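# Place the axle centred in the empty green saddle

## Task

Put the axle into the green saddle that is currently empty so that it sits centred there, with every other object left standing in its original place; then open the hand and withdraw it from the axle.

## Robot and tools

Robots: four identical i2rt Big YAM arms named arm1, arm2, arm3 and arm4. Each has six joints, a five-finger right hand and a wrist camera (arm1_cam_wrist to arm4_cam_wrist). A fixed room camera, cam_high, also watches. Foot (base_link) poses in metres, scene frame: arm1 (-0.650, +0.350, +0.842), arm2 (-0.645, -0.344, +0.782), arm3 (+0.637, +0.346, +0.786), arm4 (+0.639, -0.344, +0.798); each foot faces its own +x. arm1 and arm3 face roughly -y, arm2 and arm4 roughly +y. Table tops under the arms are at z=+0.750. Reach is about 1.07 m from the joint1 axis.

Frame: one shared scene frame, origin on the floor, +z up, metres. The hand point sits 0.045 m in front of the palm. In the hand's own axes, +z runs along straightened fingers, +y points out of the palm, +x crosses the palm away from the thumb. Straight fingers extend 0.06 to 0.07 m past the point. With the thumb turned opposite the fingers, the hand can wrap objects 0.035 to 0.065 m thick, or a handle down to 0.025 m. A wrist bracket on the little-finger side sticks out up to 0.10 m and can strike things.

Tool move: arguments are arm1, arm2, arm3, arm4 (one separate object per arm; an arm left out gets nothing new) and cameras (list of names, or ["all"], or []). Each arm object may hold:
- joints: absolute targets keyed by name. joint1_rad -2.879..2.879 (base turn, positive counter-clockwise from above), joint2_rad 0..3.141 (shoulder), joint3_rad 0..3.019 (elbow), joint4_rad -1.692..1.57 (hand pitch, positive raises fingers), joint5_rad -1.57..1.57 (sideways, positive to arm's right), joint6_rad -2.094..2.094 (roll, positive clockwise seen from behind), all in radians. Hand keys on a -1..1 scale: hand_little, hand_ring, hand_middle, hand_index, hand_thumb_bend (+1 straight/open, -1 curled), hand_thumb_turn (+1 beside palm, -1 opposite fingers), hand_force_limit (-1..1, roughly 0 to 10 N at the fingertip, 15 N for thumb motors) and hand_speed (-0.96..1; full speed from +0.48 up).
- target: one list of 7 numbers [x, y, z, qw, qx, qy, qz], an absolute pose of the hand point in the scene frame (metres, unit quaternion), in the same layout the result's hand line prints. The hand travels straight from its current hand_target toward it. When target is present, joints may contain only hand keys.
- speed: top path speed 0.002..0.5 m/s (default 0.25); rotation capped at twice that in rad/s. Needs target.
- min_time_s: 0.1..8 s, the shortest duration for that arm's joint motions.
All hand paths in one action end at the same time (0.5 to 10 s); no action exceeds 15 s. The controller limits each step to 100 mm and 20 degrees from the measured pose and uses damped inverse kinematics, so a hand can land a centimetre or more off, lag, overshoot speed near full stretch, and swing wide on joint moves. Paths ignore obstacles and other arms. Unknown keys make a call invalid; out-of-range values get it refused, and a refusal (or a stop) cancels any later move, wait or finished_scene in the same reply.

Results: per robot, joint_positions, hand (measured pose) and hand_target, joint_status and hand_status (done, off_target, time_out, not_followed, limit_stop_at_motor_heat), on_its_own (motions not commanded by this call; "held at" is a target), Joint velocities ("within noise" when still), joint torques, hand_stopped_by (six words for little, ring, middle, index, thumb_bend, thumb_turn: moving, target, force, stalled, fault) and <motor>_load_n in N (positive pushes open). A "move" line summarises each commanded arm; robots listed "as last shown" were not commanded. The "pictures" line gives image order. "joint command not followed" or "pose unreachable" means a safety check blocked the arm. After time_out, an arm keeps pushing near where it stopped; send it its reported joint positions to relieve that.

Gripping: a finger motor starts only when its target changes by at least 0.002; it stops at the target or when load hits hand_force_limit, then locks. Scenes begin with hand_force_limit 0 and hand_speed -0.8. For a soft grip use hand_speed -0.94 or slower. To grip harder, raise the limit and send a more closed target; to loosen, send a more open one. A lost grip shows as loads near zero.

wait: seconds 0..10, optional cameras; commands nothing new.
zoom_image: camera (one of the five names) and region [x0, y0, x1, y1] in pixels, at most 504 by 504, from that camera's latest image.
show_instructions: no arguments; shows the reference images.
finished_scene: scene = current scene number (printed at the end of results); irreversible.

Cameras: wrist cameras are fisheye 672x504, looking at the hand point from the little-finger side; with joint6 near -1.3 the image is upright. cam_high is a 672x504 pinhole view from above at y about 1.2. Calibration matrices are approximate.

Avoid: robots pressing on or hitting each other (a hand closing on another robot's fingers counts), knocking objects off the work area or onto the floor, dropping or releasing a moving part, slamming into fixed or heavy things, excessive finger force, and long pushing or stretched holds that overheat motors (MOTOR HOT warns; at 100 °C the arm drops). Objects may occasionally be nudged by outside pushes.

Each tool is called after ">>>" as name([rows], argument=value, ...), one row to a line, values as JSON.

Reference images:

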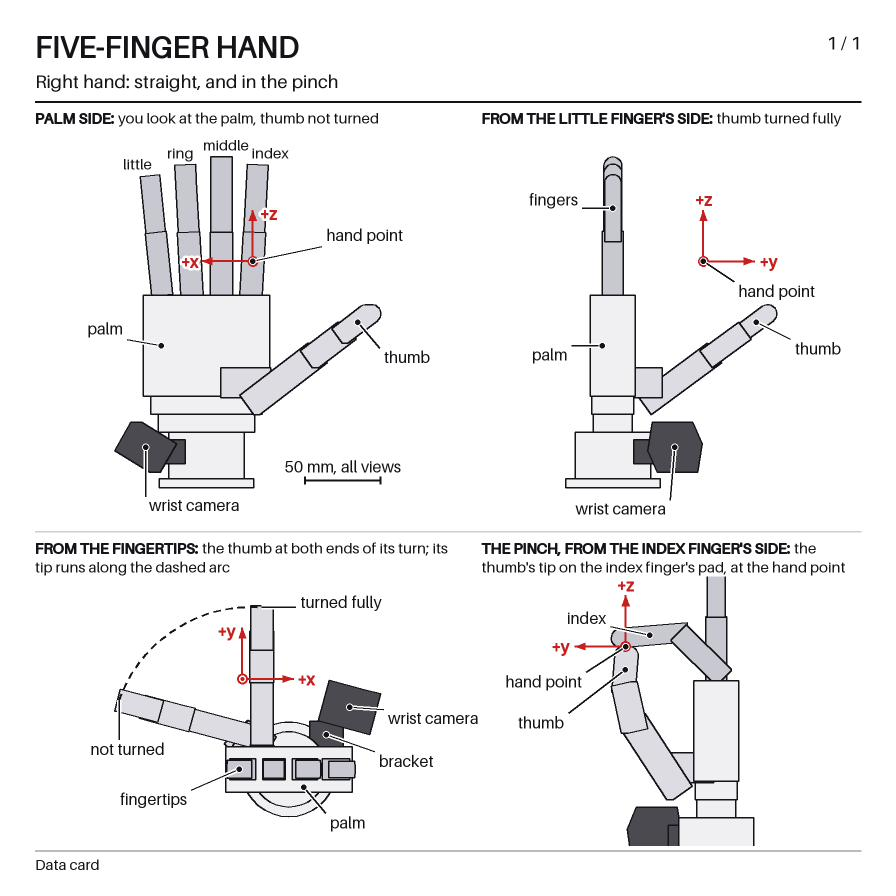

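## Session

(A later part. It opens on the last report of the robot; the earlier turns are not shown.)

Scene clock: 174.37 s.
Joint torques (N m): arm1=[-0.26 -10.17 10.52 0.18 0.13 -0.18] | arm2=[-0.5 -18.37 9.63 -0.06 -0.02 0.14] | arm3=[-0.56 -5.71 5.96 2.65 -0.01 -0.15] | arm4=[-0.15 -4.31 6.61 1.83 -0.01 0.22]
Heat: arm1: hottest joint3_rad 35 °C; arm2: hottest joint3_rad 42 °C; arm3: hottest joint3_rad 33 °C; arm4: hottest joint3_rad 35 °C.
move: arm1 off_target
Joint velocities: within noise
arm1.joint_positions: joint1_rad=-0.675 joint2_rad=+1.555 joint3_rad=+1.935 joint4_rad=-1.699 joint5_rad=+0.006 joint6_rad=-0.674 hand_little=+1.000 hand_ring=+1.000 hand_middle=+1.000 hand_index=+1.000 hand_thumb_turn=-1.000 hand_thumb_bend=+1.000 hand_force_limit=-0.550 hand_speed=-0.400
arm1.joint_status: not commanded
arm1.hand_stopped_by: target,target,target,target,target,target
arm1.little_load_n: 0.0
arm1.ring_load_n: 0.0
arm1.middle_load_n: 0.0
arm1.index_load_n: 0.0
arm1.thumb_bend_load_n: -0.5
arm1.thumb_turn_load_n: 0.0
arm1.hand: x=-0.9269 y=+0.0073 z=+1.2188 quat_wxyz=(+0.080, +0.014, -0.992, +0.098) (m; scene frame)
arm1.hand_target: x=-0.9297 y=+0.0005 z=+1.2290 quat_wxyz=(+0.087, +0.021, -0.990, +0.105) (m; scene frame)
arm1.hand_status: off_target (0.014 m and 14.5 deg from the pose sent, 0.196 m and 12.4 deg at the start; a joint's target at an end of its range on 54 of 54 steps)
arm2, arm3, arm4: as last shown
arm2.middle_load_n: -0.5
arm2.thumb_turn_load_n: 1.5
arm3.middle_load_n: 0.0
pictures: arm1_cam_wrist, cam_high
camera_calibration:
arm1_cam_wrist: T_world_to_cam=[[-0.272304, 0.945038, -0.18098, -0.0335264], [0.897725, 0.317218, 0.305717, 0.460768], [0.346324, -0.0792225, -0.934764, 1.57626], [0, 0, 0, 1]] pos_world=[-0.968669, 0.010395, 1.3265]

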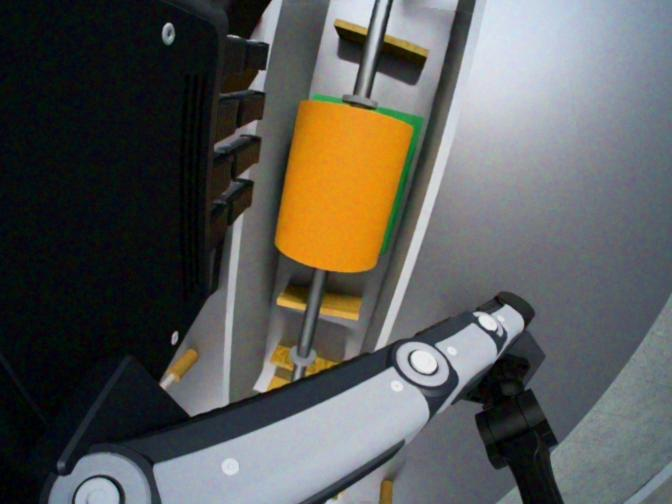

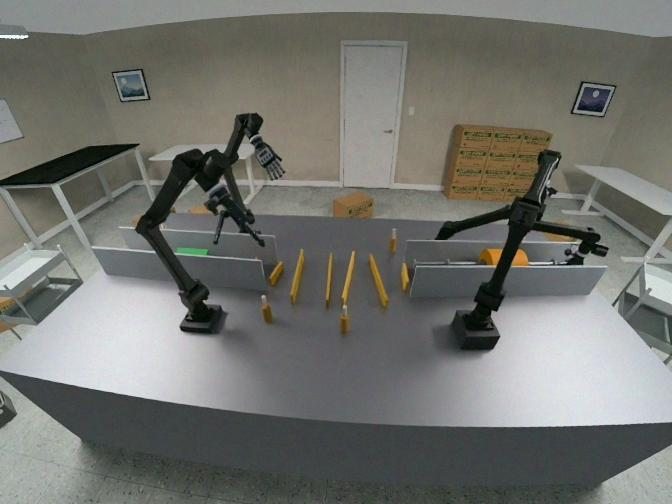

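>>> move(arm1={"target": [-0.868, -0.0, 1.22, 0, -0.02, 1, 0], "speed": 0.2}, cameras=["arm1_cam_wrist"])

>>> zoom_image(camera="arm1_cam_wrist", region=[260, 30, 480, 250])

Scene clock: 177.73 s.
Joint torques (N m): arm1=[-0.26 -10.7 6.46 0.23 -0.11 -0.06] | arm2=[0.26 -19.43 9.61 0.1 0.03 0.13] | arm3=[-0.5 -6.95 5.9 2.47 0 -0.13] | arm4=[-0.21 -4.31 6.6 1.87 0 0.2]
Heat: arm1: hottest joint3_rad 35 °C; arm2: hottest joint3_rad 42 °C; arm3: hottest joint3_rad 33 °C; arm4: hottest joint3_rad 35 °C.
move: arm1 off_target
Joint velocities: within noise
arm1.joint_positions: joint1_rad=-0.569 joint2_rad=+1.502 joint3_rad=+1.875 joint4_rad=-1.699 joint5_rad=+0.010 joint6_rad=-0.589 hand_little=+1.000 hand_ring=+1.000 hand_middle=+1.000 hand_index=+1.000 hand_thumb_turn=-1.000 hand_thumb_bend=+1.000 hand_force_limit=-0.550 hand_speed=-0.400
arm1.joint_status: not commanded
arm1.hand_stopped_by: target,target,target,target,target,target
arm1.little_load_n: 0.0
arm1.ring_load_n: -0.5
arm1.middle_load_n: -0.5
arm1.index_load_n: 0.0
arm1.thumb_bend_load_n: 0.0
arm1.thumb_turn_load_n: 0.0
arm1.hand: x=-0.8736 y=-0.0039 z=+1.2188 quat_wxyz=(+0.070, +0.024, -0.992, +0.101) (m; scene frame)
arm1.hand_target: x=-0.8681 y=+0.0000 z=+1.2190 quat_wxyz=(+0.065, +0.021, -0.993, +0.098) (m; scene frame)
arm1.hand_status: off_target (0.007 m and 14.2 deg from the pose sent, 0.059 m and 14.5 deg at the start; a joint's target at an end of its range on 44 of 44 steps)
arm2.joint_positions: joint1_rad=+1.137 joint2_rad=+2.537 joint3_rad=+2.648 joint4_rad=-1.688 joint5_rad=-0.015 joint6_rad=+1.079 hand_little=-1.000 hand_ring=-0.993 hand_middle=-0.970 hand_index=-0.965 hand_thumb_turn=-1.000 hand_thumb_bend=+0.504 hand_force_limit=-0.550 hand_speed=-0.600
arm2.joint_status: not commanded
arm2.hand_stopped_by: target,force,target,force,force,target
arm2.little_load_n: 0.0
arm2.ring_load_n: 1.0
arm2.middle_load_n: 0.0
arm2.index_load_n: 0.0
arm2.thumb_bend_load_n: 4.0
arm2.thumb_turn_load_n: 1.0
arm2.hand: x=-1.3522 y=-0.0885 z=+0.8507 quat_wxyz=(+0.003, +1.000, +0.026, -0.001) (m; scene frame)
arm2.hand_target: x=-1.3526 y=-0.0800 z=+0.8500 quat_wxyz=(-0.001, +1.000, +0.020, -0.002) (m; scene frame)
arm2.hand_status: not commanded
arm3.joint_positions: joint1_rad=-1.892 joint2_rad=+1.200 joint3_rad=+1.906 joint4_rad=-1.519 joint5_rad=+0.018 joint6_rad=-0.967 hand_little=+1.000 hand_ring=+1.000 hand_middle=+1.000 hand_index=+1.000 hand_thumb_turn=-1.000 hand_thumb_bend=+1.000 hand_force_limit=-0.550 hand_speed=-0.500
arm3.joint_status: not commanded
arm3.hand_stopped_by: target,target,target,target,target,target
arm3.little_load_n: 0.0
arm3.ring_load_n: 0.0
arm3.middle_load_n: 0.0
arm3.index_load_n: 0.0
arm3.thumb_bend_load_n: 0.0
arm3.thumb_turn_load_n: 0.5
arm3.hand: x=+0.2910 y=+0.4895 z=+1.3114 quat_wxyz=(+0.373, -0.407, -0.832, +0.049) (m; scene frame)
arm3.hand_target: x=+0.2879 y=+0.4939 z=+1.3116 quat_wxyz=(+0.379, -0.406, -0.830, +0.047) (m; scene frame)
arm3.hand_status: not commanded
arm4.joint_positions: joint1_rad=+0.808 joint2_rad=+1.196 joint3_rad=+1.915 joint4_rad=-1.518 joint5_rad=-0.048 joint6_rad=+0.967 hand_little=+1.000 hand_ring=+1.000 hand_middle=+1.000 hand_index=+1.000 hand_thumb_turn=-1.000 hand_thumb_bend=+1.000 hand_force_limit=-0.550 hand_speed=-0.500
arm4.joint_status: not commanded
arm4.hand_stopped_by: target,target,target,target,target,target
arm4.little_load_n: 0.0
arm4.ring_load_n: 0.0
arm4.middle_load_n: 0.0
arm4.index_load_n: 0.0
arm4.thumb_bend_load_n: 0.0
arm4.thumb_turn_load_n: 0.0
arm4.hand: x=+0.2808 y=-0.1303 z=+1.3627 quat_wxyz=(-0.215, +0.924, -0.045, -0.312) (m; scene frame)
arm4.hand_target: x=+0.2775 y=-0.1236 z=+1.3581 quat_wxyz=(-0.214, +0.924, -0.054, -0.312) (m; scene frame)
arm4.hand_status: not commanded
pictures: arm1_cam_wrist
camera_calibration:
arm1_cam_wrist: T_world_to_cam=[[-0.289988, 0.938007, -0.189867, -0.0130886], [0.885011, 0.338339, 0.319814, 0.38831], [0.364228, -0.0752926, -0.928261, 1.5646], [0, 0, 0, 1]] pos_world=[-0.917327, -0.00130021, 1.32569]

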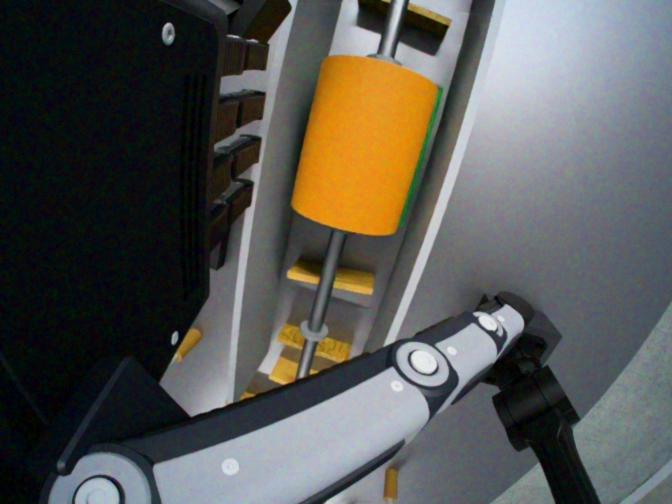

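Scaled by 2.291 from the camera's 672x504 image, which has a finer 960x720 frame.

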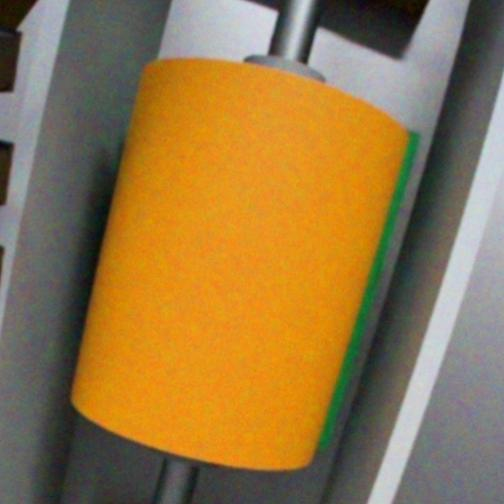

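>>> move(arm2={"target": [-1.366, -0.080, 0.905, 0, 1, 0.02, 0], "speed": 0.05}, cameras=["arm1_cam_wrist", "arm2_cam_wrist"])

>>> zoom_image(camera="arm1_cam_wrist", region=[260, 30, 480, 250])

Scene clock: 180.90 s.
Joint torques (N m): arm1=[0.09 -10.75 6.43 0.29 -0.09 -0.07] | arm2=[-0.62 -23.53 11.58 -0.13 -0.26 0.2] | arm3=[-1.08 -5.71 5.91 2.39 -0.03 -0.13] | arm4=[-0.09 -4.25 6.58 1.85 0 0.21]
Heat: arm1: hottest joint3_rad 35 °C; arm2: hottest joint3_rad 42 °C; arm3: hottest joint3_rad 33 °C; arm4: hottest joint3_rad 35 °C.
move: arm2 off_target
Joint velocities: within noise
arm1, arm3, arm4: as last shown
arm1.joint_positions: joint1_rad=-0.569 joint2_rad=+1.502 joint3_rad=+1.875 joint4_rad=-1.699 joint5_rad=+0.010 joint6_rad=-0.588 hand_little=+1.000 hand_ring=+1.000 hand_middle=+1.000 hand_index=+1.000 hand_thumb_turn=-1.000 hand_thumb_bend=+1.000 hand_force_limit=-0.550 hand_speed=-0.400
arm1.ring_load_n: 0.0
arm1.middle_load_n: 0.0
arm1.hand: x=-0.8734 y=-0.0039 z=+1.2188 quat_wxyz=(+0.070, +0.023, -0.992, +0.101) (m; scene frame)
arm1.hand_target: x=-0.8680 y=+0.0000 z=+1.2190 quat_wxyz=(+0.065, +0.021, -0.993, +0.098) (m; scene frame)
arm2.joint_positions: joint1_rad=+1.137 joint2_rad=+2.537 joint3_rad=+2.648 joint4_rad=-1.688 joint5_rad=-0.015 joint6_rad=+1.094 hand_little=-1.000 hand_ring=-0.993 hand_middle=-0.970 hand_index=-0.965 hand_thumb_turn=-1.000 hand_thumb_bend=+0.504 hand_force_limit=-0.550 hand_speed=-0.600
arm2.joint_status: not commanded
arm2.hand_stopped_by: target,force,target,force,force,target
arm2.little_load_n: -0.5
arm2.ring_load_n: 1.5
arm2.middle_load_n: -0.5
arm2.index_load_n: 0.0
arm2.thumb_bend_load_n: 4.5
arm2.thumb_turn_load_n: 1.0
arm2.hand: x=-1.3532 y=-0.0880 z=+0.8510 quat_wxyz=(+0.003, +1.000, +0.018, -0.001) (m; scene frame)
arm2.hand_target: x=-1.3628 y=-0.0813 z=+0.9043 quat_wxyz=(-0.017, +0.999, +0.012, -0.043) (m; scene frame)
arm2.hand_status: off_target (0.056 m and 0.4 deg from the pose sent, 0.057 m and 0.8 deg at the start; a joint's target at an end of its range on 49 of 49 steps)
pictures: arm1_cam_wrist, arm2_cam_wrist
camera_calibration:
arm1_cam_wrist: T_world_to_cam=[[-0.289274, 0.938145, -0.190277, -0.0118634], [0.885079, 0.337845, 0.320151, 0.387836], [0.364632, -0.0757984, -0.928061, 1.56467], [0, 0, 0, 1]] pos_world=[-0.917228, -0.00129922, 1.32569]
arm2_cam_wrist: T_world_to_cam=[[0.342691, -0.939445, 0.00231072, 0.373539], [-0.816287, -0.296546, 0.495718, -1.54885], [-0.465015, -0.171764, -0.86848, 0.207177], [0, 0, 0, 1]] pos_world=[-1.29597, -0.0727977, 0.946857]

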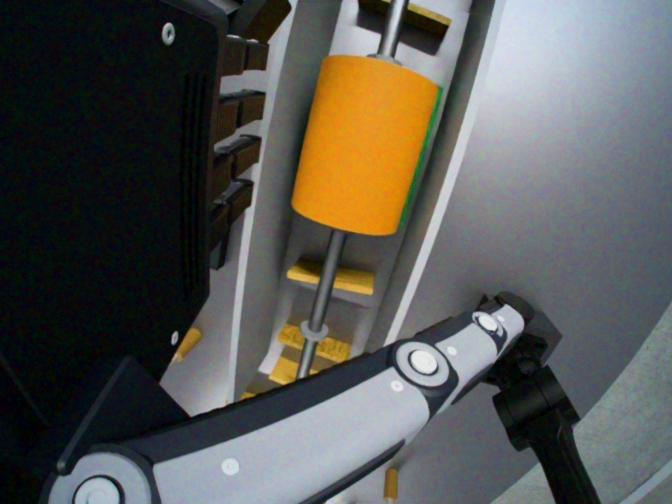

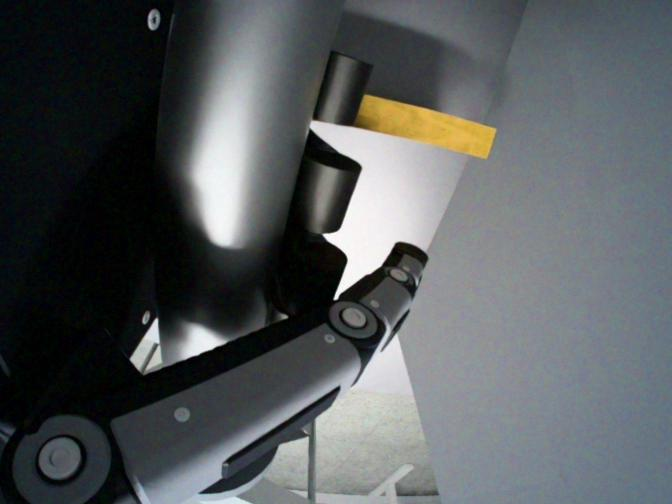

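Scaled by 2.291 from the camera's 672x504 image, which has a finer 960x720 frame.

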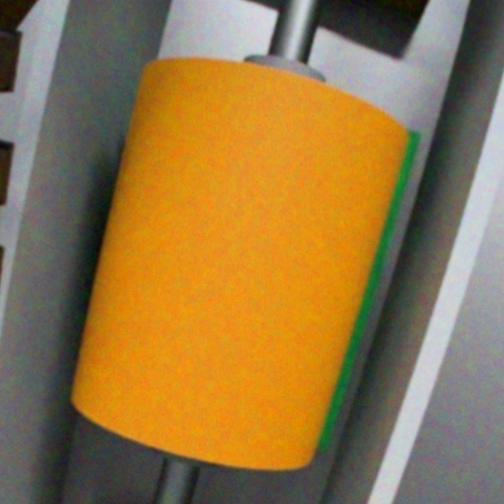

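>>> move(arm2={"target": [-1.372, -0.078, 0.93, 0, 1, 0.02, 0], "speed": 0.05}, cameras=["arm1_cam_wrist"])

>>> zoom_image(camera="arm1_cam_wrist", region=[260, 30, 480, 250])

Scene clock: 182.70 s.
Joint torques (N m): arm1=[-0.32 -11.11 6.37 0.24 -0.1 -0.04] | arm2=[-0.03 -23.94 13.34 0.08 -0.26 0.17] | arm3=[-0.32 -6.18 5.93 2.43 -0.03 -0.13] | arm4=[-0.03 -4.37 6.61 1.84 -0.01 0.2]
Heat: arm1: hottest joint3_rad 35 °C; arm2: hottest joint3_rad 42 °C; arm3: hottest joint3_rad 33 °C; arm4: hottest joint3_rad 35 °C.
move: arm2 off_target
Joint velocities: within noise
arm1, arm3, arm4: as last shown
arm2.joint_positions: joint1_rad=+1.137 joint2_rad=+2.524 joint3_rad=+2.648 joint4_rad=-1.688 joint5_rad=-0.017 joint6_rad=+1.105 hand_little=-1.000 hand_ring=-0.993 hand_middle=-0.970 hand_index=-0.965 hand_thumb_turn=-1.000 hand_thumb_bend=+0.504 hand_force_limit=-0.550 hand_speed=-0.600
arm2.joint_status: not commanded
arm2.hand_stopped_by: target,force,target,force,force,target
arm2.little_load_n: 0.5
arm2.ring_load_n: 2.0
arm2.middle_load_n: 0.0
arm2.index_load_n: 0.0
arm2.thumb_bend_load_n: 4.0
arm2.thumb_turn_load_n: 1.0
arm2.hand: x=-1.3547 y=-0.0879 z=+0.8606 quat_wxyz=(+0.002, +1.000, +0.013, -0.008) (m; scene frame)
arm2.hand_target: x=-1.3669 y=-0.0802 z=+0.9292 quat_wxyz=(-0.024, +0.998, +0.008, -0.063) (m; scene frame)
arm2.hand_status: off_target (0.072 m and 1.2 deg from the pose sent, 0.082 m and 0.4 deg at the start; a joint's target at an end of its range on 42 of 43 steps)
arm3.thumb_turn_load_n: 0.0
arm4.thumb_turn_load_n: -0.5
pictures: arm1_cam_wrist
camera_calibration:
arm1_cam_wrist: T_world_to_cam=[[-0.289274, 0.938145, -0.190277, -0.0118634], [0.885079, 0.337845, 0.320151, 0.387836], [0.364632, -0.0757984, -0.928061, 1.56467], [0, 0, 0, 1]] pos_world=[-0.917228, -0.00129922, 1.32569]

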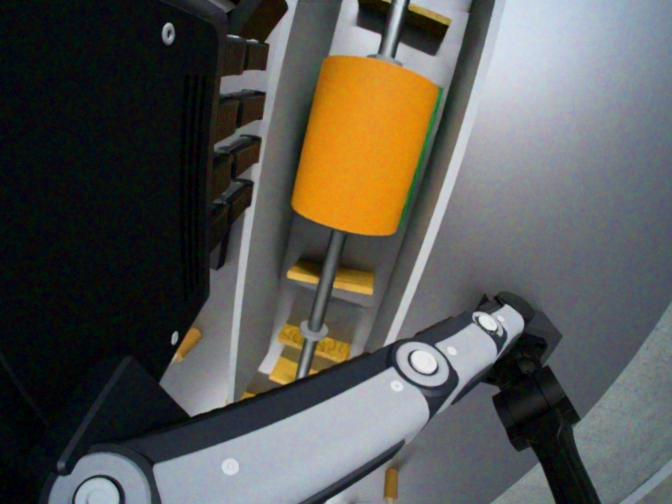

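Scaled by 2.291 from the camera's 672x504 image, which has a finer 960x720 frame.

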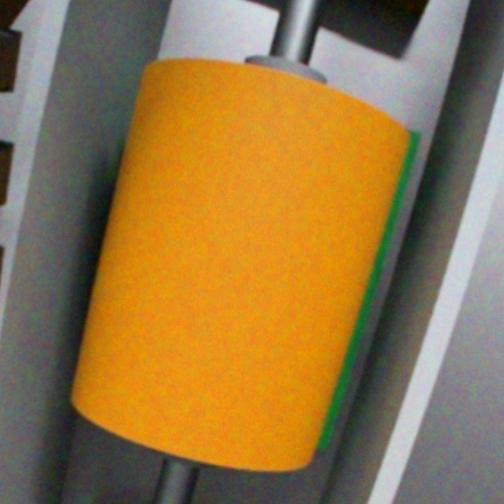

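>>> move(arm2={"target": [-1.39, -0.076, 0.935, 0, 1, 0.02, 0], "speed": 0.05}, cameras=["arm1_cam_wrist"])

>>> zoom_image(camera="arm1_cam_wrist", region=[260, 30, 480, 250])

Scene clock: 185.27 s.
Joint torques (N m): arm1=[-0.38 -10.58 6.42 0.2 -0.09 -0.04] | arm2=[-0.09 -20.37 14.13 0.09 -0.53 0.3] | arm3=[-0.67 -5.71 5.86 2.58 -0.01 -0.15] | arm4=[-0.21 -4.37 6.6 1.87 0 0.2]
Heat: arm1: hottest joint3_rad 35 °C; arm2: hottest joint3_rad 42 °C; arm3: hottest joint3_rad 33 °C; arm4: hottest joint3_rad 35 °C.
move: arm2 off_target
Joint velocities: within noise
arm1, arm3, arm4: as last shown
arm2.joint_positions: joint1_rad=+1.132 joint2_rad=+2.526 joint3_rad=+2.744 joint4_rad=-1.688 joint5_rad=-0.012 joint6_rad=+1.112 hand_little=-1.000 hand_ring=-0.993 hand_middle=-0.970 hand_index=-0.965 hand_thumb_turn=-1.000 hand_thumb_bend=+0.504 hand_force_limit=-0.550 hand_speed=-0.600
arm2.joint_status: not commanded
arm2.hand_stopped_by: target,force,target,force,force,target
arm2.little_load_n: 0.5
arm2.ring_load_n: 4.0
arm2.middle_load_n: -0.5
arm2.index_load_n: 0.0
arm2.thumb_bend_load_n: 4.0
arm2.thumb_turn_load_n: 1.0
arm2.hand: x=-1.3710 y=-0.0755 z=+0.8963 quat_wxyz=(-0.021, +0.999, +0.007, -0.049) (m; scene frame)
arm2.hand_target: x=-1.3864 y=-0.0774 z=+0.9350 quat_wxyz=(-0.034, +0.995, +0.002, -0.089) (m; scene frame)
arm2.hand_status: off_target (0.043 m and 6.2 deg from the pose sent, 0.083 m and 1.2 deg at the start; a joint's target at an end of its range on 65 of 67 steps)
arm4.thumb_turn_load_n: 0.0
pictures: arm1_cam_wrist
camera_calibration:
arm1_cam_wrist: T_world_to_cam=[[-0.289274, 0.938145, -0.190277, -0.0118634], [0.885079, 0.337845, 0.320151, 0.387836], [0.364632, -0.0757984, -0.928061, 1.56467], [0, 0, 0, 1]] pos_world=[-0.917228, -0.00129922, 1.32569]

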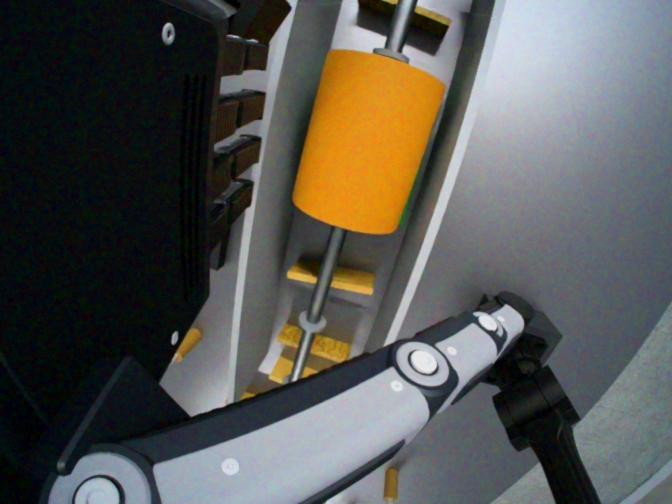

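Scaled by 2.291 from the camera's 672x504 image, which has a finer 960x720 frame.

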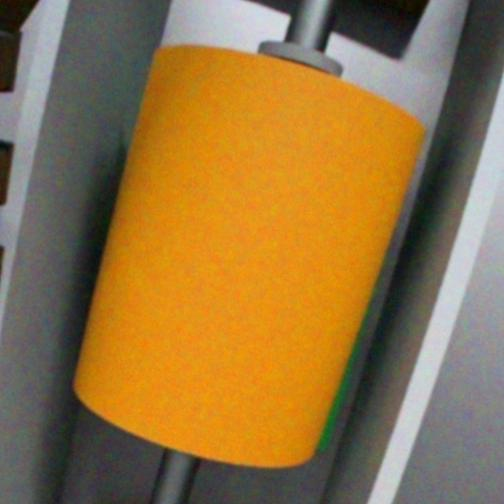

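>>> move(arm2={"target": [-1.378, -0.082, 0.865, 0, 1, 0.02, 0], "speed": 0.05}, cameras=["arm1_cam_wrist"])

>>> zoom_image(camera="arm1_cam_wrist", region=[260, 30, 480, 250])

Scene clock: 188.20 s.
Joint torques (N m): arm1=[-0.38 -11.05 6.32 0.21 -0.11 -0.05] | arm2=[0.73 -18.9 10.51 0.02 -0.13 0.11] | arm3=[-0.5 -5.19 5.76 2.52 0.01 -0.11] | arm4=[-0.09 -4.42 6.6 1.83 -0.01 0.21]
Heat: arm1: hottest joint3_rad 35 °C; arm2: hottest joint3_rad 42 °C; arm3: hottest joint3_rad 32 °C; arm4: hottest joint3_rad 35 °C.
move: arm2 off_target
Joint velocities: within noise
arm1, arm3, arm4: as last shown
arm2.joint_positions: joint1_rad=+1.141 joint2_rad=+2.569 joint3_rad=+2.744 joint4_rad=-1.688 joint5_rad=-0.014 joint6_rad=+1.111 hand_little=-1.000 hand_ring=-0.993 hand_middle=-0.970 hand_index=-0.965 hand_thumb_turn=-1.000 hand_thumb_bend=+0.504 hand_force_limit=-0.550 hand_speed=-0.600
arm2.joint_status: not commanded
arm2.hand_stopped_by: target,force,target,force,force,target
arm2.little_load_n: 0.0
arm2.ring_load_n: 1.0
arm2.middle_load_n: -0.5
arm2.index_load_n: 0.0
arm2.thumb_bend_load_n: 4.0
arm2.thumb_turn_load_n: 1.0
arm2.hand: x=-1.3722 y=-0.0830 z=+0.8641 quat_wxyz=(-0.011, +0.999, +0.012, -0.030) (m; scene frame)
arm2.hand_target: x=-1.3771 y=-0.0823 z=+0.8648 quat_wxyz=(-0.014, +0.999, +0.012, -0.036) (m; scene frame)
arm2.hand_status: off_target (0.006 m and 3.7 deg from the pose sent, 0.033 m and 6.2 deg at the start; a joint's target at an end of its range on 70 of 77 steps)
arm3.thumb_turn_load_n: 0.5
pictures: arm1_cam_wrist
camera_calibration:
arm1_cam_wrist: T_world_to_cam=[[-0.289274, 0.938145, -0.190277, -0.0118634], [0.885079, 0.337845, 0.320151, 0.387836], [0.364632, -0.0757984, -0.928061, 1.56467], [0, 0, 0, 1]] pos_world=[-0.917228, -0.00129922, 1.32569]

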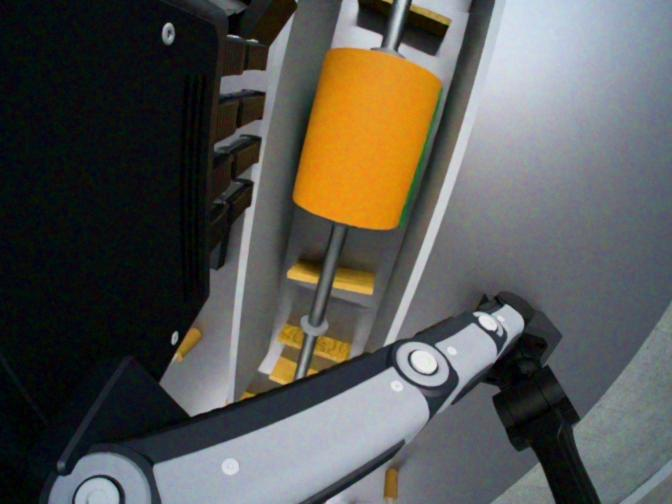

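Scaled by 2.291 from the camera's 672x504 image, which has a finer 960x720 frame.

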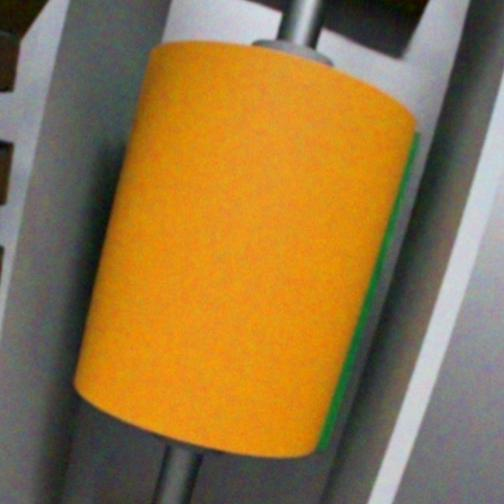

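>>> move(arm2={"target": [-1.374, -0.082, 0.885, 0, 1, 0.02, 0], "speed": 0.03, "joints": {"hand_little": -0.5, "hand_ring": -0.5, "hand_middle": -0.5, "hand_index": -0.5, "hand_thumb_bend": 1, "hand_speed": -0.4}}, cameras=["arm2_cam_wrist"])

Scene clock: 190.47 s.
Joint torques (N m): arm1=[-0.21 -10.93 6.42 0.14 -0.12 -0.08] | arm2=[0.56 -22.24 8.43 0.06 -0.18 0.12] | arm3=[-0.79 -5.71 5.81 2.36 0 -0.11] | arm4=[-0.09 -4.31 6.61 1.88 -0.01 0.21]
Heat: arm1: hottest joint3_rad 35 °C; arm2: hottest joint3_rad 42 °C; arm3: hottest joint3_rad 32 °C; arm4: hottest joint3_rad 35 °C.
move: arm2 off_target
Joint velocities: within noise
arm1, arm3, arm4: as last shown
arm2.joint_positions: joint1_rad=+1.142 joint2_rad=+2.569 joint3_rad=+2.744 joint4_rad=-1.688 joint5_rad=-0.014 joint6_rad=+1.111 hand_little=-0.500 hand_ring=-0.500 hand_middle=-0.500 hand_index=-0.500 hand_thumb_turn=-1.000 hand_thumb_bend=+1.000 hand_force_limit=-0.550 hand_speed=-0.400
arm2.joint_status: all done
arm2.hand_stopped_by: target,target,target,target,target,target
arm2.little_load_n: 0.0
arm2.ring_load_n: 0.0
arm2.middle_load_n: 0.0
arm2.index_load_n: 0.0
arm2.thumb_bend_load_n: 0.0
arm2.thumb_turn_load_n: 0.0
arm2.hand: x=-1.3722 y=-0.0832 z=+0.8641 quat_wxyz=(-0.011, +0.999, +0.012, -0.030) (m; scene frame)
arm2.hand_target: x=-1.3732 y=-0.0826 z=+0.8846 quat_wxyz=(-0.016, +0.999, +0.012, -0.042) (m; scene frame)
arm2.hand_status: off_target (0.021 m and 3.7 deg from the pose sent, 0.021 m and 3.7 deg at the start; a joint's target at an end of its range on 53 of 54 steps)
arm3.middle_load_n: -0.5
arm3.thumb_turn_load_n: 0.0
pictures: arm2_cam_wrist
camera_calibration:
arm2_cam_wrist: T_world_to_cam=[[0.330109, -0.942984, -0.0425416, 0.405727], [-0.790347, -0.300755, 0.533758, -1.56717], [-0.51612, -0.142576, -0.844566, 0.122258], [0, 0, 0, 1]] pos_world=[-1.30944, -0.0713084, 0.957003]

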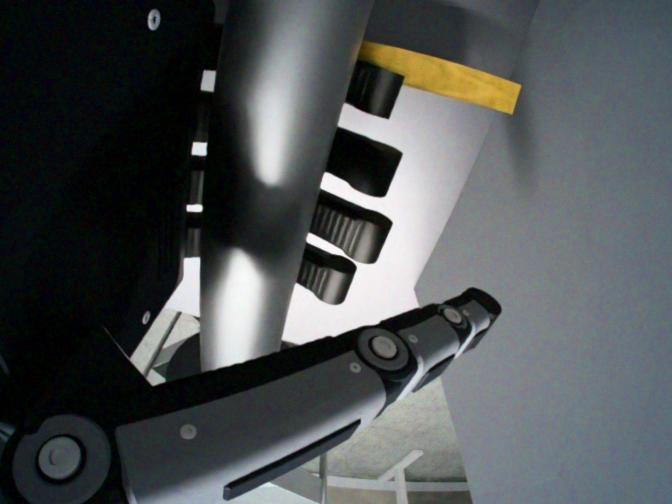

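>>> move(arm2={"target": [-1.376, -0.082, 0.92, 0, 1, 0.02, 0], "speed": 0.06})

>>> move(arm2={"joints": {"hand_little": 0.1, "hand_ring": 0, "hand_middle": 0, "hand_index": 0, "hand_speed": -0.3}}, cameras=["arm2_cam_wrist"])

Scene clock: 192.10 s.
Joint torques (N m): arm1=[-0.09 -10.7 6.32 0.14 -0.06 -0.05] | arm2=[-0.26 -23.3 8.72 0.21 -0.36 0.15] | arm3=[-0.79 -6.71 5.72 2.5 0.01 -0.15] | arm4=[-0.15 -4.37 6.61 1.84 -0.01 0.21]
Heat: arm1: hottest joint3_rad 35 °C; arm2: hottest joint3_rad 42 °C; arm3: hottest joint3_rad 32 °C; arm4: hottest joint3_rad 35 °C.
move: arm2 off_target
Joint velocities: within noise
arm1, arm3, arm4: as last shown
arm2.joint_positions: joint1_rad=+1.142 joint2_rad=+2.548 joint3_rad=+2.741 joint4_rad=-1.688 joint5_rad=-0.013 joint6_rad=+1.114 hand_little=-0.500 hand_ring=-0.500 hand_middle=-0.500 hand_index=-0.500 hand_thumb_turn=-1.000 hand_thumb_bend=+1.000 hand_force_limit=-0.550 hand_speed=-0.400
arm2.joint_status: not commanded
arm2.hand_stopped_by: target,target,target,target,target,target
arm2.little_load_n: 0.0
arm2.ring_load_n: 0.0
arm2.middle_load_n: 0.0
arm2.index_load_n: 2.0
arm2.thumb_bend_load_n: -0.5
arm2.thumb_turn_load_n: 0.0
arm2.hand: x=-1.3727 y=-0.0830 z=+0.8787 quat_wxyz=(-0.015, +0.999, +0.011, -0.038) (m; scene frame)
arm2.hand_target: x=-1.3747 y=-0.0828 z=+0.9190 quat_wxyz=(-0.024, +0.998, +0.008, -0.063) (m; scene frame)
arm2.hand_status: off_target (0.041 m and 4.8 deg from the pose sent, 0.056 m and 3.7 deg at the start; a joint's target at an end of its range on 39 of 39 steps)
arm3.middle_load_n: 0.0
pictures: none

Scene clock: 192.90 s.
Joint torques (N m): arm1=[-0.62 -10.87 6.42 0.12 -0.11 -0.03] | arm2=[-0.09 -22.24 8.96 0.12 -0.32 0.15] | arm3=[-1.55 -6.07 5.76 2.59 0.02 -0.16] | arm4=[-0.21 -4.31 6.63 1.84 0 0.21]
Heat: arm1: hottest joint3_rad 35 °C; arm2: hottest joint3_rad 42 °C; arm3: hottest joint3_rad 32 °C; arm4: hottest joint3_rad 35 °C.
move: arm2 done
Joint velocities: within noise
arm1, arm3, arm4: as last shown
arm1.thumb_bend_load_n: -0.5
arm2.joint_positions: joint1_rad=+1.142 joint2_rad=+2.535 joint3_rad=+2.741 joint4_rad=-1.688 joint5_rad=-0.014 joint6_rad=+1.114 hand_little=+0.100 hand_ring=+0.000 hand_middle=+0.000 hand_index=+0.000 hand_thumb_turn=-1.000 hand_thumb_bend=+1.000 hand_force_limit=-0.550 hand_speed=-0.300
arm2.joint_status: all done
arm2.hand_stopped_by: target,target,target,target,target,target
arm2.little_load_n: 0.0
arm2.ring_load_n: 0.0
arm2.middle_load_n: 0.0
arm2.index_load_n: 0.0
arm2.thumb_bend_load_n: 0.0
arm2.thumb_turn_load_n: 0.0
arm2.hand: x=-1.3732 y=-0.0831 z=+0.8882 quat_wxyz=(-0.017, +0.999, +0.011, -0.044) (m; scene frame)
arm2.hand_target: x=-1.3747 y=-0.0828 z=+0.9189 quat_wxyz=(-0.024, +0.998, +0.008, -0.063) (m; scene frame)
arm2.hand_status: not commanded
arm3.ring_load_n: -0.5
arm3.thumb_turn_load_n: 0.5
pictures: arm2_cam_wrist
camera_calibration:
arm2_cam_wrist: T_world_to_cam=[[0.326332, -0.943112, -0.0636199, 0.420714], [-0.775709, -0.305654, 0.552134, -1.57734], [-0.540169, -0.130829, -0.831325, 0.0983541], [0, 0, 0, 1]] pos_world=[-1.30772, -0.0724707, 0.97943]

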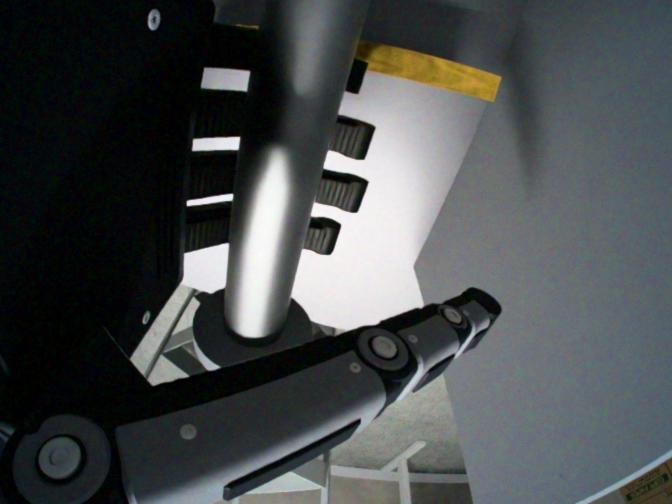

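>>> move(arm2={"target": [-1.374, -0.078, 0.935, 0, 1, 0.02, 0], "speed": 0.05, "joints": {"hand_little": 0.45, "hand_ring": 0.45, "hand_middle": 0.45, "hand_index": 0.45, "hand_speed": -0.5}}, cameras=["arm2_cam_wrist"])

Scene clock: 194.93 s.
Joint torques (N m): arm1=[-0.44 -11.11 6.39 0.16 -0.09 -0.07] | arm2=[0.32 -22.24 8.8 0.24 -0.22 0.13] | arm3=[-1.2 -6.12 5.86 2.52 -0.02 -0.09] | arm4=[-0.09 -4.37 6.6 1.85 -0.01 0.21]
Heat: arm1: hottest joint3_rad 35 °C; arm2: hottest joint3_rad 41 °C; arm3: hottest joint3_rad 32 °C; arm4: hottest joint3_rad 35 °C.
move: arm2 off_target
Joint velocities: within noise
arm1.joint_positions: joint1_rad=-0.569 joint2_rad=+1.502 joint3_rad=+1.875 joint4_rad=-1.699 joint5_rad=+0.010 joint6_rad=-0.588 hand_little=+1.000 hand_ring=+1.000 hand_middle=+1.000 hand_index=+1.000 hand_thumb_turn=-1.000 hand_thumb_bend=+1.000 hand_force_limit=-0.550 hand_speed=-0.400
arm1.joint_status: not commanded
arm1.hand_stopped_by: target,target,target,target,target,target
arm1.little_load_n: 0.0
arm1.ring_load_n: 0.0
arm1.middle_load_n: 0.0
arm1.index_load_n: 0.0
arm1.thumb_bend_load_n: -0.5
arm1.thumb_turn_load_n: 0.0
arm1.hand: x=-0.8734 y=-0.0039 z=+1.2188 quat_wxyz=(+0.070, +0.023, -0.992, +0.101) (m; scene frame)
arm1.hand_target: x=-0.8680 y=+0.0000 z=+1.2190 quat_wxyz=(+0.065, +0.021, -0.993, +0.098) (m; scene frame)
arm1.hand_status: not commanded
arm2.joint_positions: joint1_rad=+1.142 joint2_rad=+2.518 joint3_rad=+2.741 joint4_rad=-1.688 joint5_rad=-0.019 joint6_rad=+1.115 hand_little=+0.450 hand_ring=+0.450 hand_middle=+0.450 hand_index=+0.450 hand_thumb_turn=-1.000 hand_thumb_bend=+1.000 hand_force_limit=-0.550 hand_speed=-0.500
arm2.joint_status: all done
arm2.hand_stopped_by: target,target,target,target,target,target
arm2.little_load_n: 0.0
arm2.ring_load_n: 0.0
arm2.middle_load_n: 0.0
arm2.index_load_n: 0.0
arm2.thumb_bend_load_n: 0.0
arm2.thumb_turn_load_n: 0.0
arm2.hand: x=-1.3739 y=-0.0839 z=+0.9014 quat_wxyz=(-0.019, +0.998, +0.011, -0.053) (m; scene frame)
arm2.hand_target: x=-1.3728 y=-0.0788 z=+0.9340 quat_wxyz=(-0.028, +0.997, +0.005, -0.073) (m; scene frame)
arm2.hand_status: off_target (0.034 m and 6.5 deg from the pose sent, 0.047 m and 5.5 deg at the start; a joint's target at an end of its range on 56 of 56 steps)
arm3.joint_positions: joint1_rad=-1.892 joint2_rad=+1.200 joint3_rad=+1.906 joint4_rad=-1.519 joint5_rad=+0.018 joint6_rad=-0.967 hand_little=+1.000 hand_ring=+1.000 hand_middle=+1.000 hand_index=+1.000 hand_thumb_turn=-1.000 hand_thumb_bend=+1.000 hand_force_limit=-0.550 hand_speed=-0.500
arm3.joint_status: not commanded
arm3.hand_stopped_by: target,target,target,target,target,target
arm3.little_load_n: -0.5
arm3.ring_load_n: 0.5
arm3.middle_load_n: 0.0
arm3.index_load_n: -0.5
arm3.thumb_bend_load_n: 0.0
arm3.thumb_turn_load_n: 0.0
arm3.hand: x=+0.2910 y=+0.4895 z=+1.3114 quat_wxyz=(+0.373, -0.407, -0.832, +0.049) (m; scene frame)
arm3.hand_target: x=+0.2879 y=+0.4939 z=+1.3116 quat_wxyz=(+0.379, -0.406, -0.830, +0.047) (m; scene frame)
arm3.hand_status: not commanded
arm4.joint_positions: joint1_rad=+0.808 joint2_rad=+1.196 joint3_rad=+1.915 joint4_rad=-1.518 joint5_rad=-0.048 joint6_rad=+0.967 hand_little=+1.000 hand_ring=+1.000 hand_middle=+1.000 hand_index=+1.000 hand_thumb_turn=-1.000 hand_thumb_bend=+1.000 hand_force_limit=-0.550 hand_speed=-0.500
arm4.joint_status: not commanded
arm4.hand_stopped_by: target,target,target,target,target,target
arm4.little_load_n: 0.0
arm4.ring_load_n: 0.0
arm4.middle_load_n: 0.0
arm4.index_load_n: 0.0
arm4.thumb_bend_load_n: 0.0
arm4.thumb_turn_load_n: 0.0
arm4.hand: x=+0.2808 y=-0.1303 z=+1.3627 quat_wxyz=(-0.215, +0.924, -0.045, -0.312) (m; scene frame)
arm4.hand_target: x=+0.2775 y=-0.1236 z=+1.3581 quat_wxyz=(-0.214, +0.924, -0.054, -0.312) (m; scene frame)
arm4.hand_status: not commanded
pictures: arm2_cam_wrist
camera_calibration:
arm2_cam_wrist: T_world_to_cam=[[0.324998, -0.942977, -0.0719106, 0.426751], [-0.765905, -0.307049, 0.564899, -1.58356], [-0.554766, -0.128514, -0.822021, 0.0805464], [0, 0, 0, 1]] pos_world=[-1.30687, -0.0734631, 0.991451]

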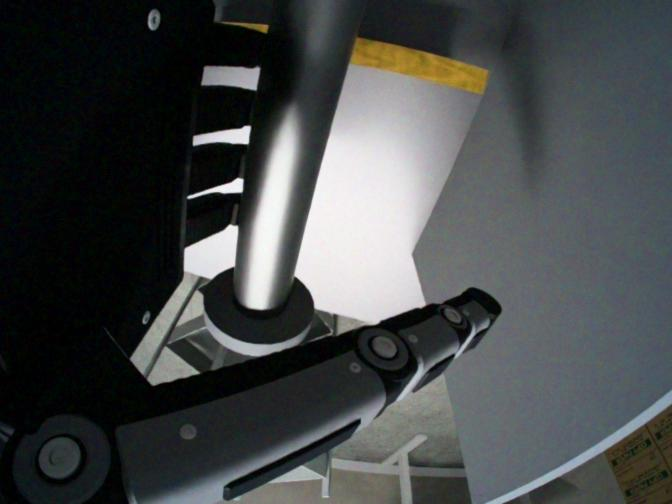

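>>> move(arm2={"target": [-1.372, -0.070, 0.95, 0, 1, 0.02, 0], "speed": 0.03, "joints": {"hand_little": 0.85, "hand_ring": 0.8, "hand_middle": 0.8, "hand_index": 0.8, "hand_speed": 0}}, cameras=["arm2_cam_wrist"])

Scene clock: 198.37 s.
Joint torques (N m): arm1=[-0.44 -10.64 6.46 0.14 -0.12 -0.06] | arm2=[-1.38 -22.89 9.46 0.18 -0.34 0.06] | arm3=[-0.32 -6.18 5.7 2.22 0.04 -0.17] | arm4=[-0.09 -4.31 6.63 1.83 -0.01 0.2]
Heat: arm1: hottest joint3_rad 35 °C; arm2: hottest joint3_rad 41 °C; arm3: hottest joint3_rad 32 °C; arm4: hottest joint3_rad 35 °C.
move: arm2 off_target
Joint velocities: within noise
arm1, arm3, arm4: as last shown
arm1.thumb_bend_load_n: 0.0
arm2.joint_positions: joint1_rad=+1.137 joint2_rad=+2.504 joint3_rad=+2.741 joint4_rad=-1.688 joint5_rad=-0.019 joint6_rad=+1.115 hand_little=+0.850 hand_ring=+0.800 hand_middle=+0.800 hand_index=+0.800 hand_thumb_turn=-1.000 hand_thumb_bend=+1.000 hand_force_limit=-0.550 hand_speed=+0.000
arm2.joint_status: all done
arm2.hand_stopped_by: target,target,target,target,target,target
arm2.little_load_n: 0.0
arm2.ring_load_n: 0.0
arm2.middle_load_n: 0.0
arm2.index_load_n: 0.0
arm2.thumb_bend_load_n: 0.0
arm2.thumb_turn_load_n: 0.0
arm2.hand: x=-1.3727 y=-0.0803 z=+0.9120 quat_wxyz=(-0.022, +0.998, +0.009, -0.059) (m; scene frame)
arm2.hand_target: x=-1.3705 y=-0.0708 z=+0.9492 quat_wxyz=(-0.033, +0.996, +0.003, -0.084) (m; scene frame)
arm2.hand_status: off_target (0.039 m and 7.3 deg from the pose sent, 0.050 m and 6.5 deg at the start; a joint's target at an end of its range on 94 of 94 steps)
arm3.little_load_n: 0.0
arm3.ring_load_n: 0.0
arm3.middle_load_n: -0.5
arm3.index_load_n: 0.0
arm4.thumb_bend_load_n: -0.5
pictures: arm2_cam_wrist
camera_calibration:
arm2_cam_wrist: T_world_to_cam=[[0.319486, -0.944063, -0.0816908, 0.431782], [-0.760081, -0.306793, 0.572848, -1.5868], [-0.565867, -0.120925, -0.815581, 0.069882], [0, 0, 0, 1]] pos_world=[-1.3045, -0.0707405, 1.00126]

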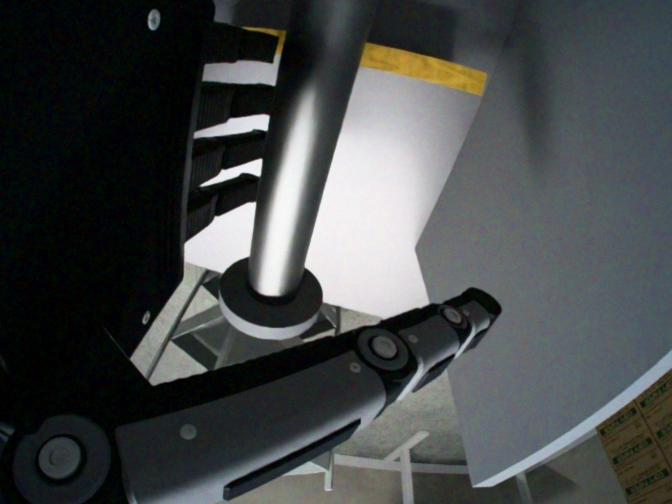

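>>> move(arm2={"target": [-1.36, -0.068, 1.07, 0, 1, 0.02, 0], "speed": 0.15, "joints": {"hand_little": 1, "hand_ring": 1, "hand_middle": 1, "hand_index": 1}}, cameras=["arm2_cam_wrist"])

Scene clock: 199.97 s.
Joint torques (N m): arm1=[-0.5 -10.93 6.38 0.13 -0.1 -0.04] | arm2=[-1.2 -20.42 10.63 0.43 -0.34 0.18] | arm3=[-0.73 -5.36 6.04 2.47 0 -0.12] | arm4=[-0.09 -4.37 6.6 1.87 -0.01 0.21]
Heat: arm1: hottest joint3_rad 34 °C; arm2: hottest joint3_rad 41 °C; arm3: hottest joint3_rad 32 °C; arm4: hottest joint3_rad 35 °C.
move: arm2 off_target
Joint velocities: within noise
arm1, arm3, arm4: as last shown
arm2.joint_positions: joint1_rad=+1.120 joint2_rad=+2.342 joint3_rad=+2.741 joint4_rad=-1.688 joint5_rad=-0.038 joint6_rad=+1.128 hand_little=+1.000 hand_ring=+1.000 hand_middle=+1.000 hand_index=+1.000 hand_thumb_turn=-1.000 hand_thumb_bend=+1.000 hand_force_limit=-0.550 hand_speed=+0.000
arm2.joint_status: all done
arm2.hand_stopped_by: target,target,target,target,target,target
arm2.little_load_n: 0.0
arm2.ring_load_n: 0.0
arm2.middle_load_n: 0.0
arm2.index_load_n: 0.0
arm2.thumb_bend_load_n: 0.0
arm2.thumb_turn_load_n: 0.0
arm2.hand: x=-1.3620 y=-0.0765 z=+1.0343 quat_wxyz=(-0.049, +0.990, -0.003, -0.135) (m; scene frame)
arm2.hand_target: x=-1.3582 y=-0.0688 z=+1.0690 quat_wxyz=(-0.060, +0.985, -0.013, -0.162) (m; scene frame)
arm2.hand_status: off_target (0.037 m and 16.7 deg from the pose sent, 0.159 m and 7.3 deg at the start; a joint's target at an end of its range on 42 of 42 steps)
arm3.middle_load_n: 0.0
arm3.thumb_bend_load_n: -0.5
arm4.thumb_bend_load_n: 0.0
pictures: arm2_cam_wrist
camera_calibration:
arm2_cam_wrist: T_world_to_cam=[[0.276724, -0.944642, -0.176284, 0.481431], [-0.671491, -0.321314, 0.667725, -1.6261], [-0.687404, -0.0664025, -0.723234, -0.0807163], [0, 0, 0, 1]] pos_world=[-1.28062, -0.0730695, 1.11228]

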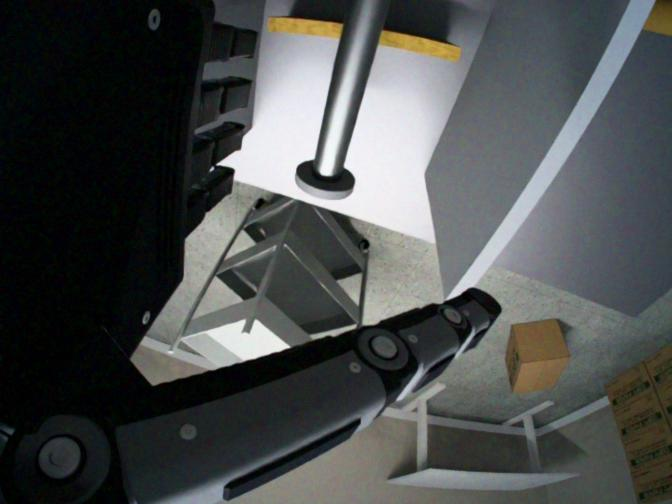

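>>> move(arm2={"joints": {"joint1_rad": 1.05, "joint2_rad": 1.5, "joint3_rad": 2.3, "joint4_rad": -1.5}, "min_time_s": 2.5}, cameras=["arm1_cam_wrist", "arm2_cam_wrist", "cam_high"])

>>> zoom_image(camera="arm1_cam_wrist", region=[260, 30, 480, 250])

Scene clock: 203.43 s.
Joint torques (N m): arm1=[-0.5 -11.22 6.41 0.14 -0.11 -0.06] | arm2=[-1.79 -8.82 7.24 2.19 -0.38 0.2] | arm3=[-0.56 -6.12 5.98 2.41 0.05 -0.12] | arm4=[-0.21 -4.19 6.61 1.84 0 0.21]
Heat: arm1: hottest joint3_rad 34 °C; arm2: hottest joint3_rad 40 °C; arm3: hottest joint3_rad 32 °C; arm4: hottest joint3_rad 35 °C.
move: arm2 done
Joint velocities: within noise
arm1, arm3, arm4: as last shown
arm2.joint_positions: joint1_rad=+1.063 joint2_rad=+1.505 joint3_rad=+2.298 joint4_rad=-1.520 joint5_rad=-0.038 joint6_rad=+1.128 hand_little=+1.000 hand_ring=+1.000 hand_middle=+1.000 hand_index=+1.000 hand_thumb_turn=-1.000 hand_thumb_bend=+1.000 hand_force_limit=-0.550 hand_speed=+0.000
arm2.joint_status: all done
arm2.hand_stopped_by: target,target,target,target,target,target
arm2.little_load_n: 0.0
arm2.ring_load_n: 0.0
arm2.middle_load_n: 0.0
arm2.index_load_n: 0.0
arm2.thumb_bend_load_n: 0.0
arm2.thumb_turn_load_n: -0.5
arm2.hand: x=-1.1446 y=-0.1523 z=+1.3952 quat_wxyz=(-0.177, +0.911, -0.023, -0.372) (m; scene frame)
arm2.hand_target: x=-1.1433 y=-0.1458 z=+1.4030 quat_wxyz=(-0.182, +0.905, -0.032, -0.383) (m; scene frame)
arm2.hand_status: not commanded
arm3.thumb_bend_load_n: 0.0
arm3.thumb_turn_load_n: 0.5
pictures: arm1_cam_wrist, arm2_cam_wrist, cam_high
camera_calibration:
arm1_cam_wrist: T_world_to_cam=[[-0.289274, 0.938145, -0.190277, -0.0118634], [0.885079, 0.337845, 0.320151, 0.387836], [0.364632, -0.0757984, -0.928061, 1.56467], [0, 0, 0, 1]] pos_world=[-0.917228, -0.00129922, 1.32569]
arm2_cam_wrist: T_world_to_cam=[[0.0543345, -0.86215, -0.503731, 0.62814], [-0.314779, -0.493543, 0.810759, -1.5629], [-0.947609, 0.114512, -0.298203, -0.538635], [0, 0, 0, 1]] pos_world=[-1.03651, -0.168128, 1.42293]

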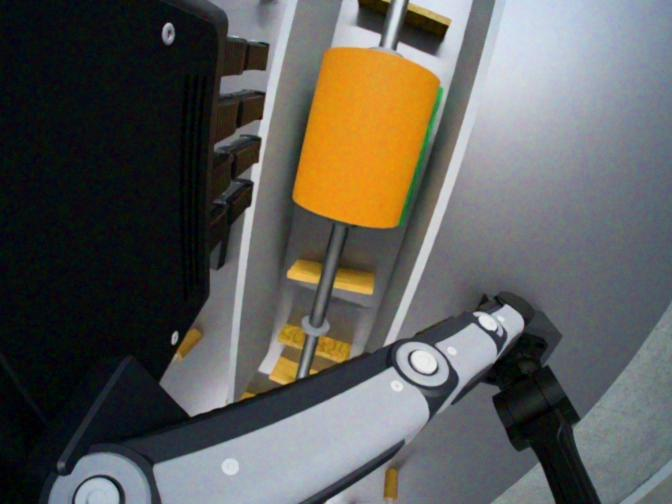

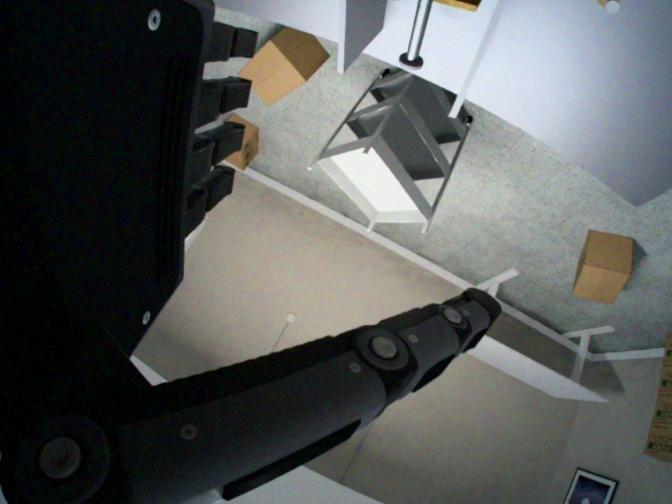

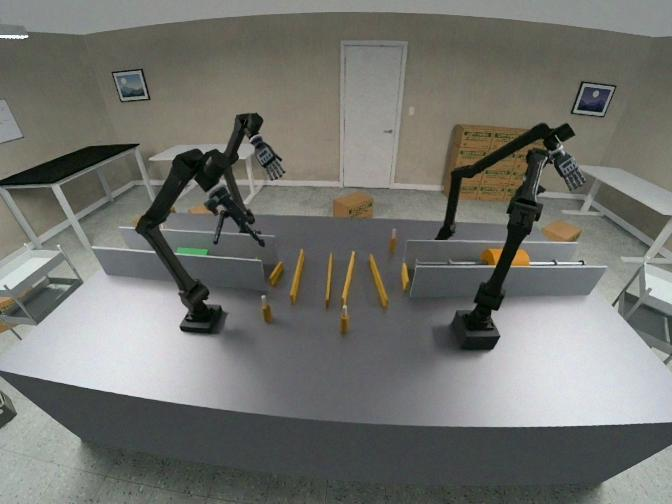

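Scaled by 2.291 from the camera's 672x504 image, which has a finer 960x720 frame.

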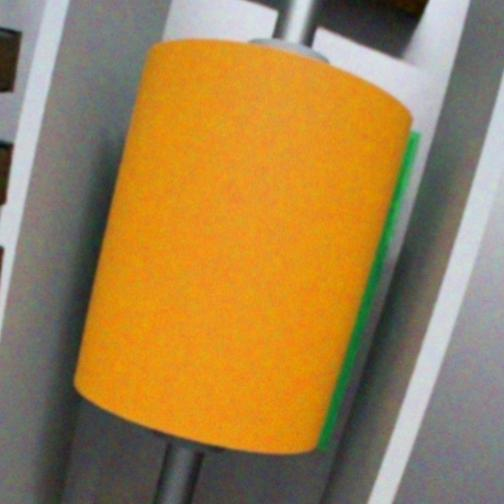

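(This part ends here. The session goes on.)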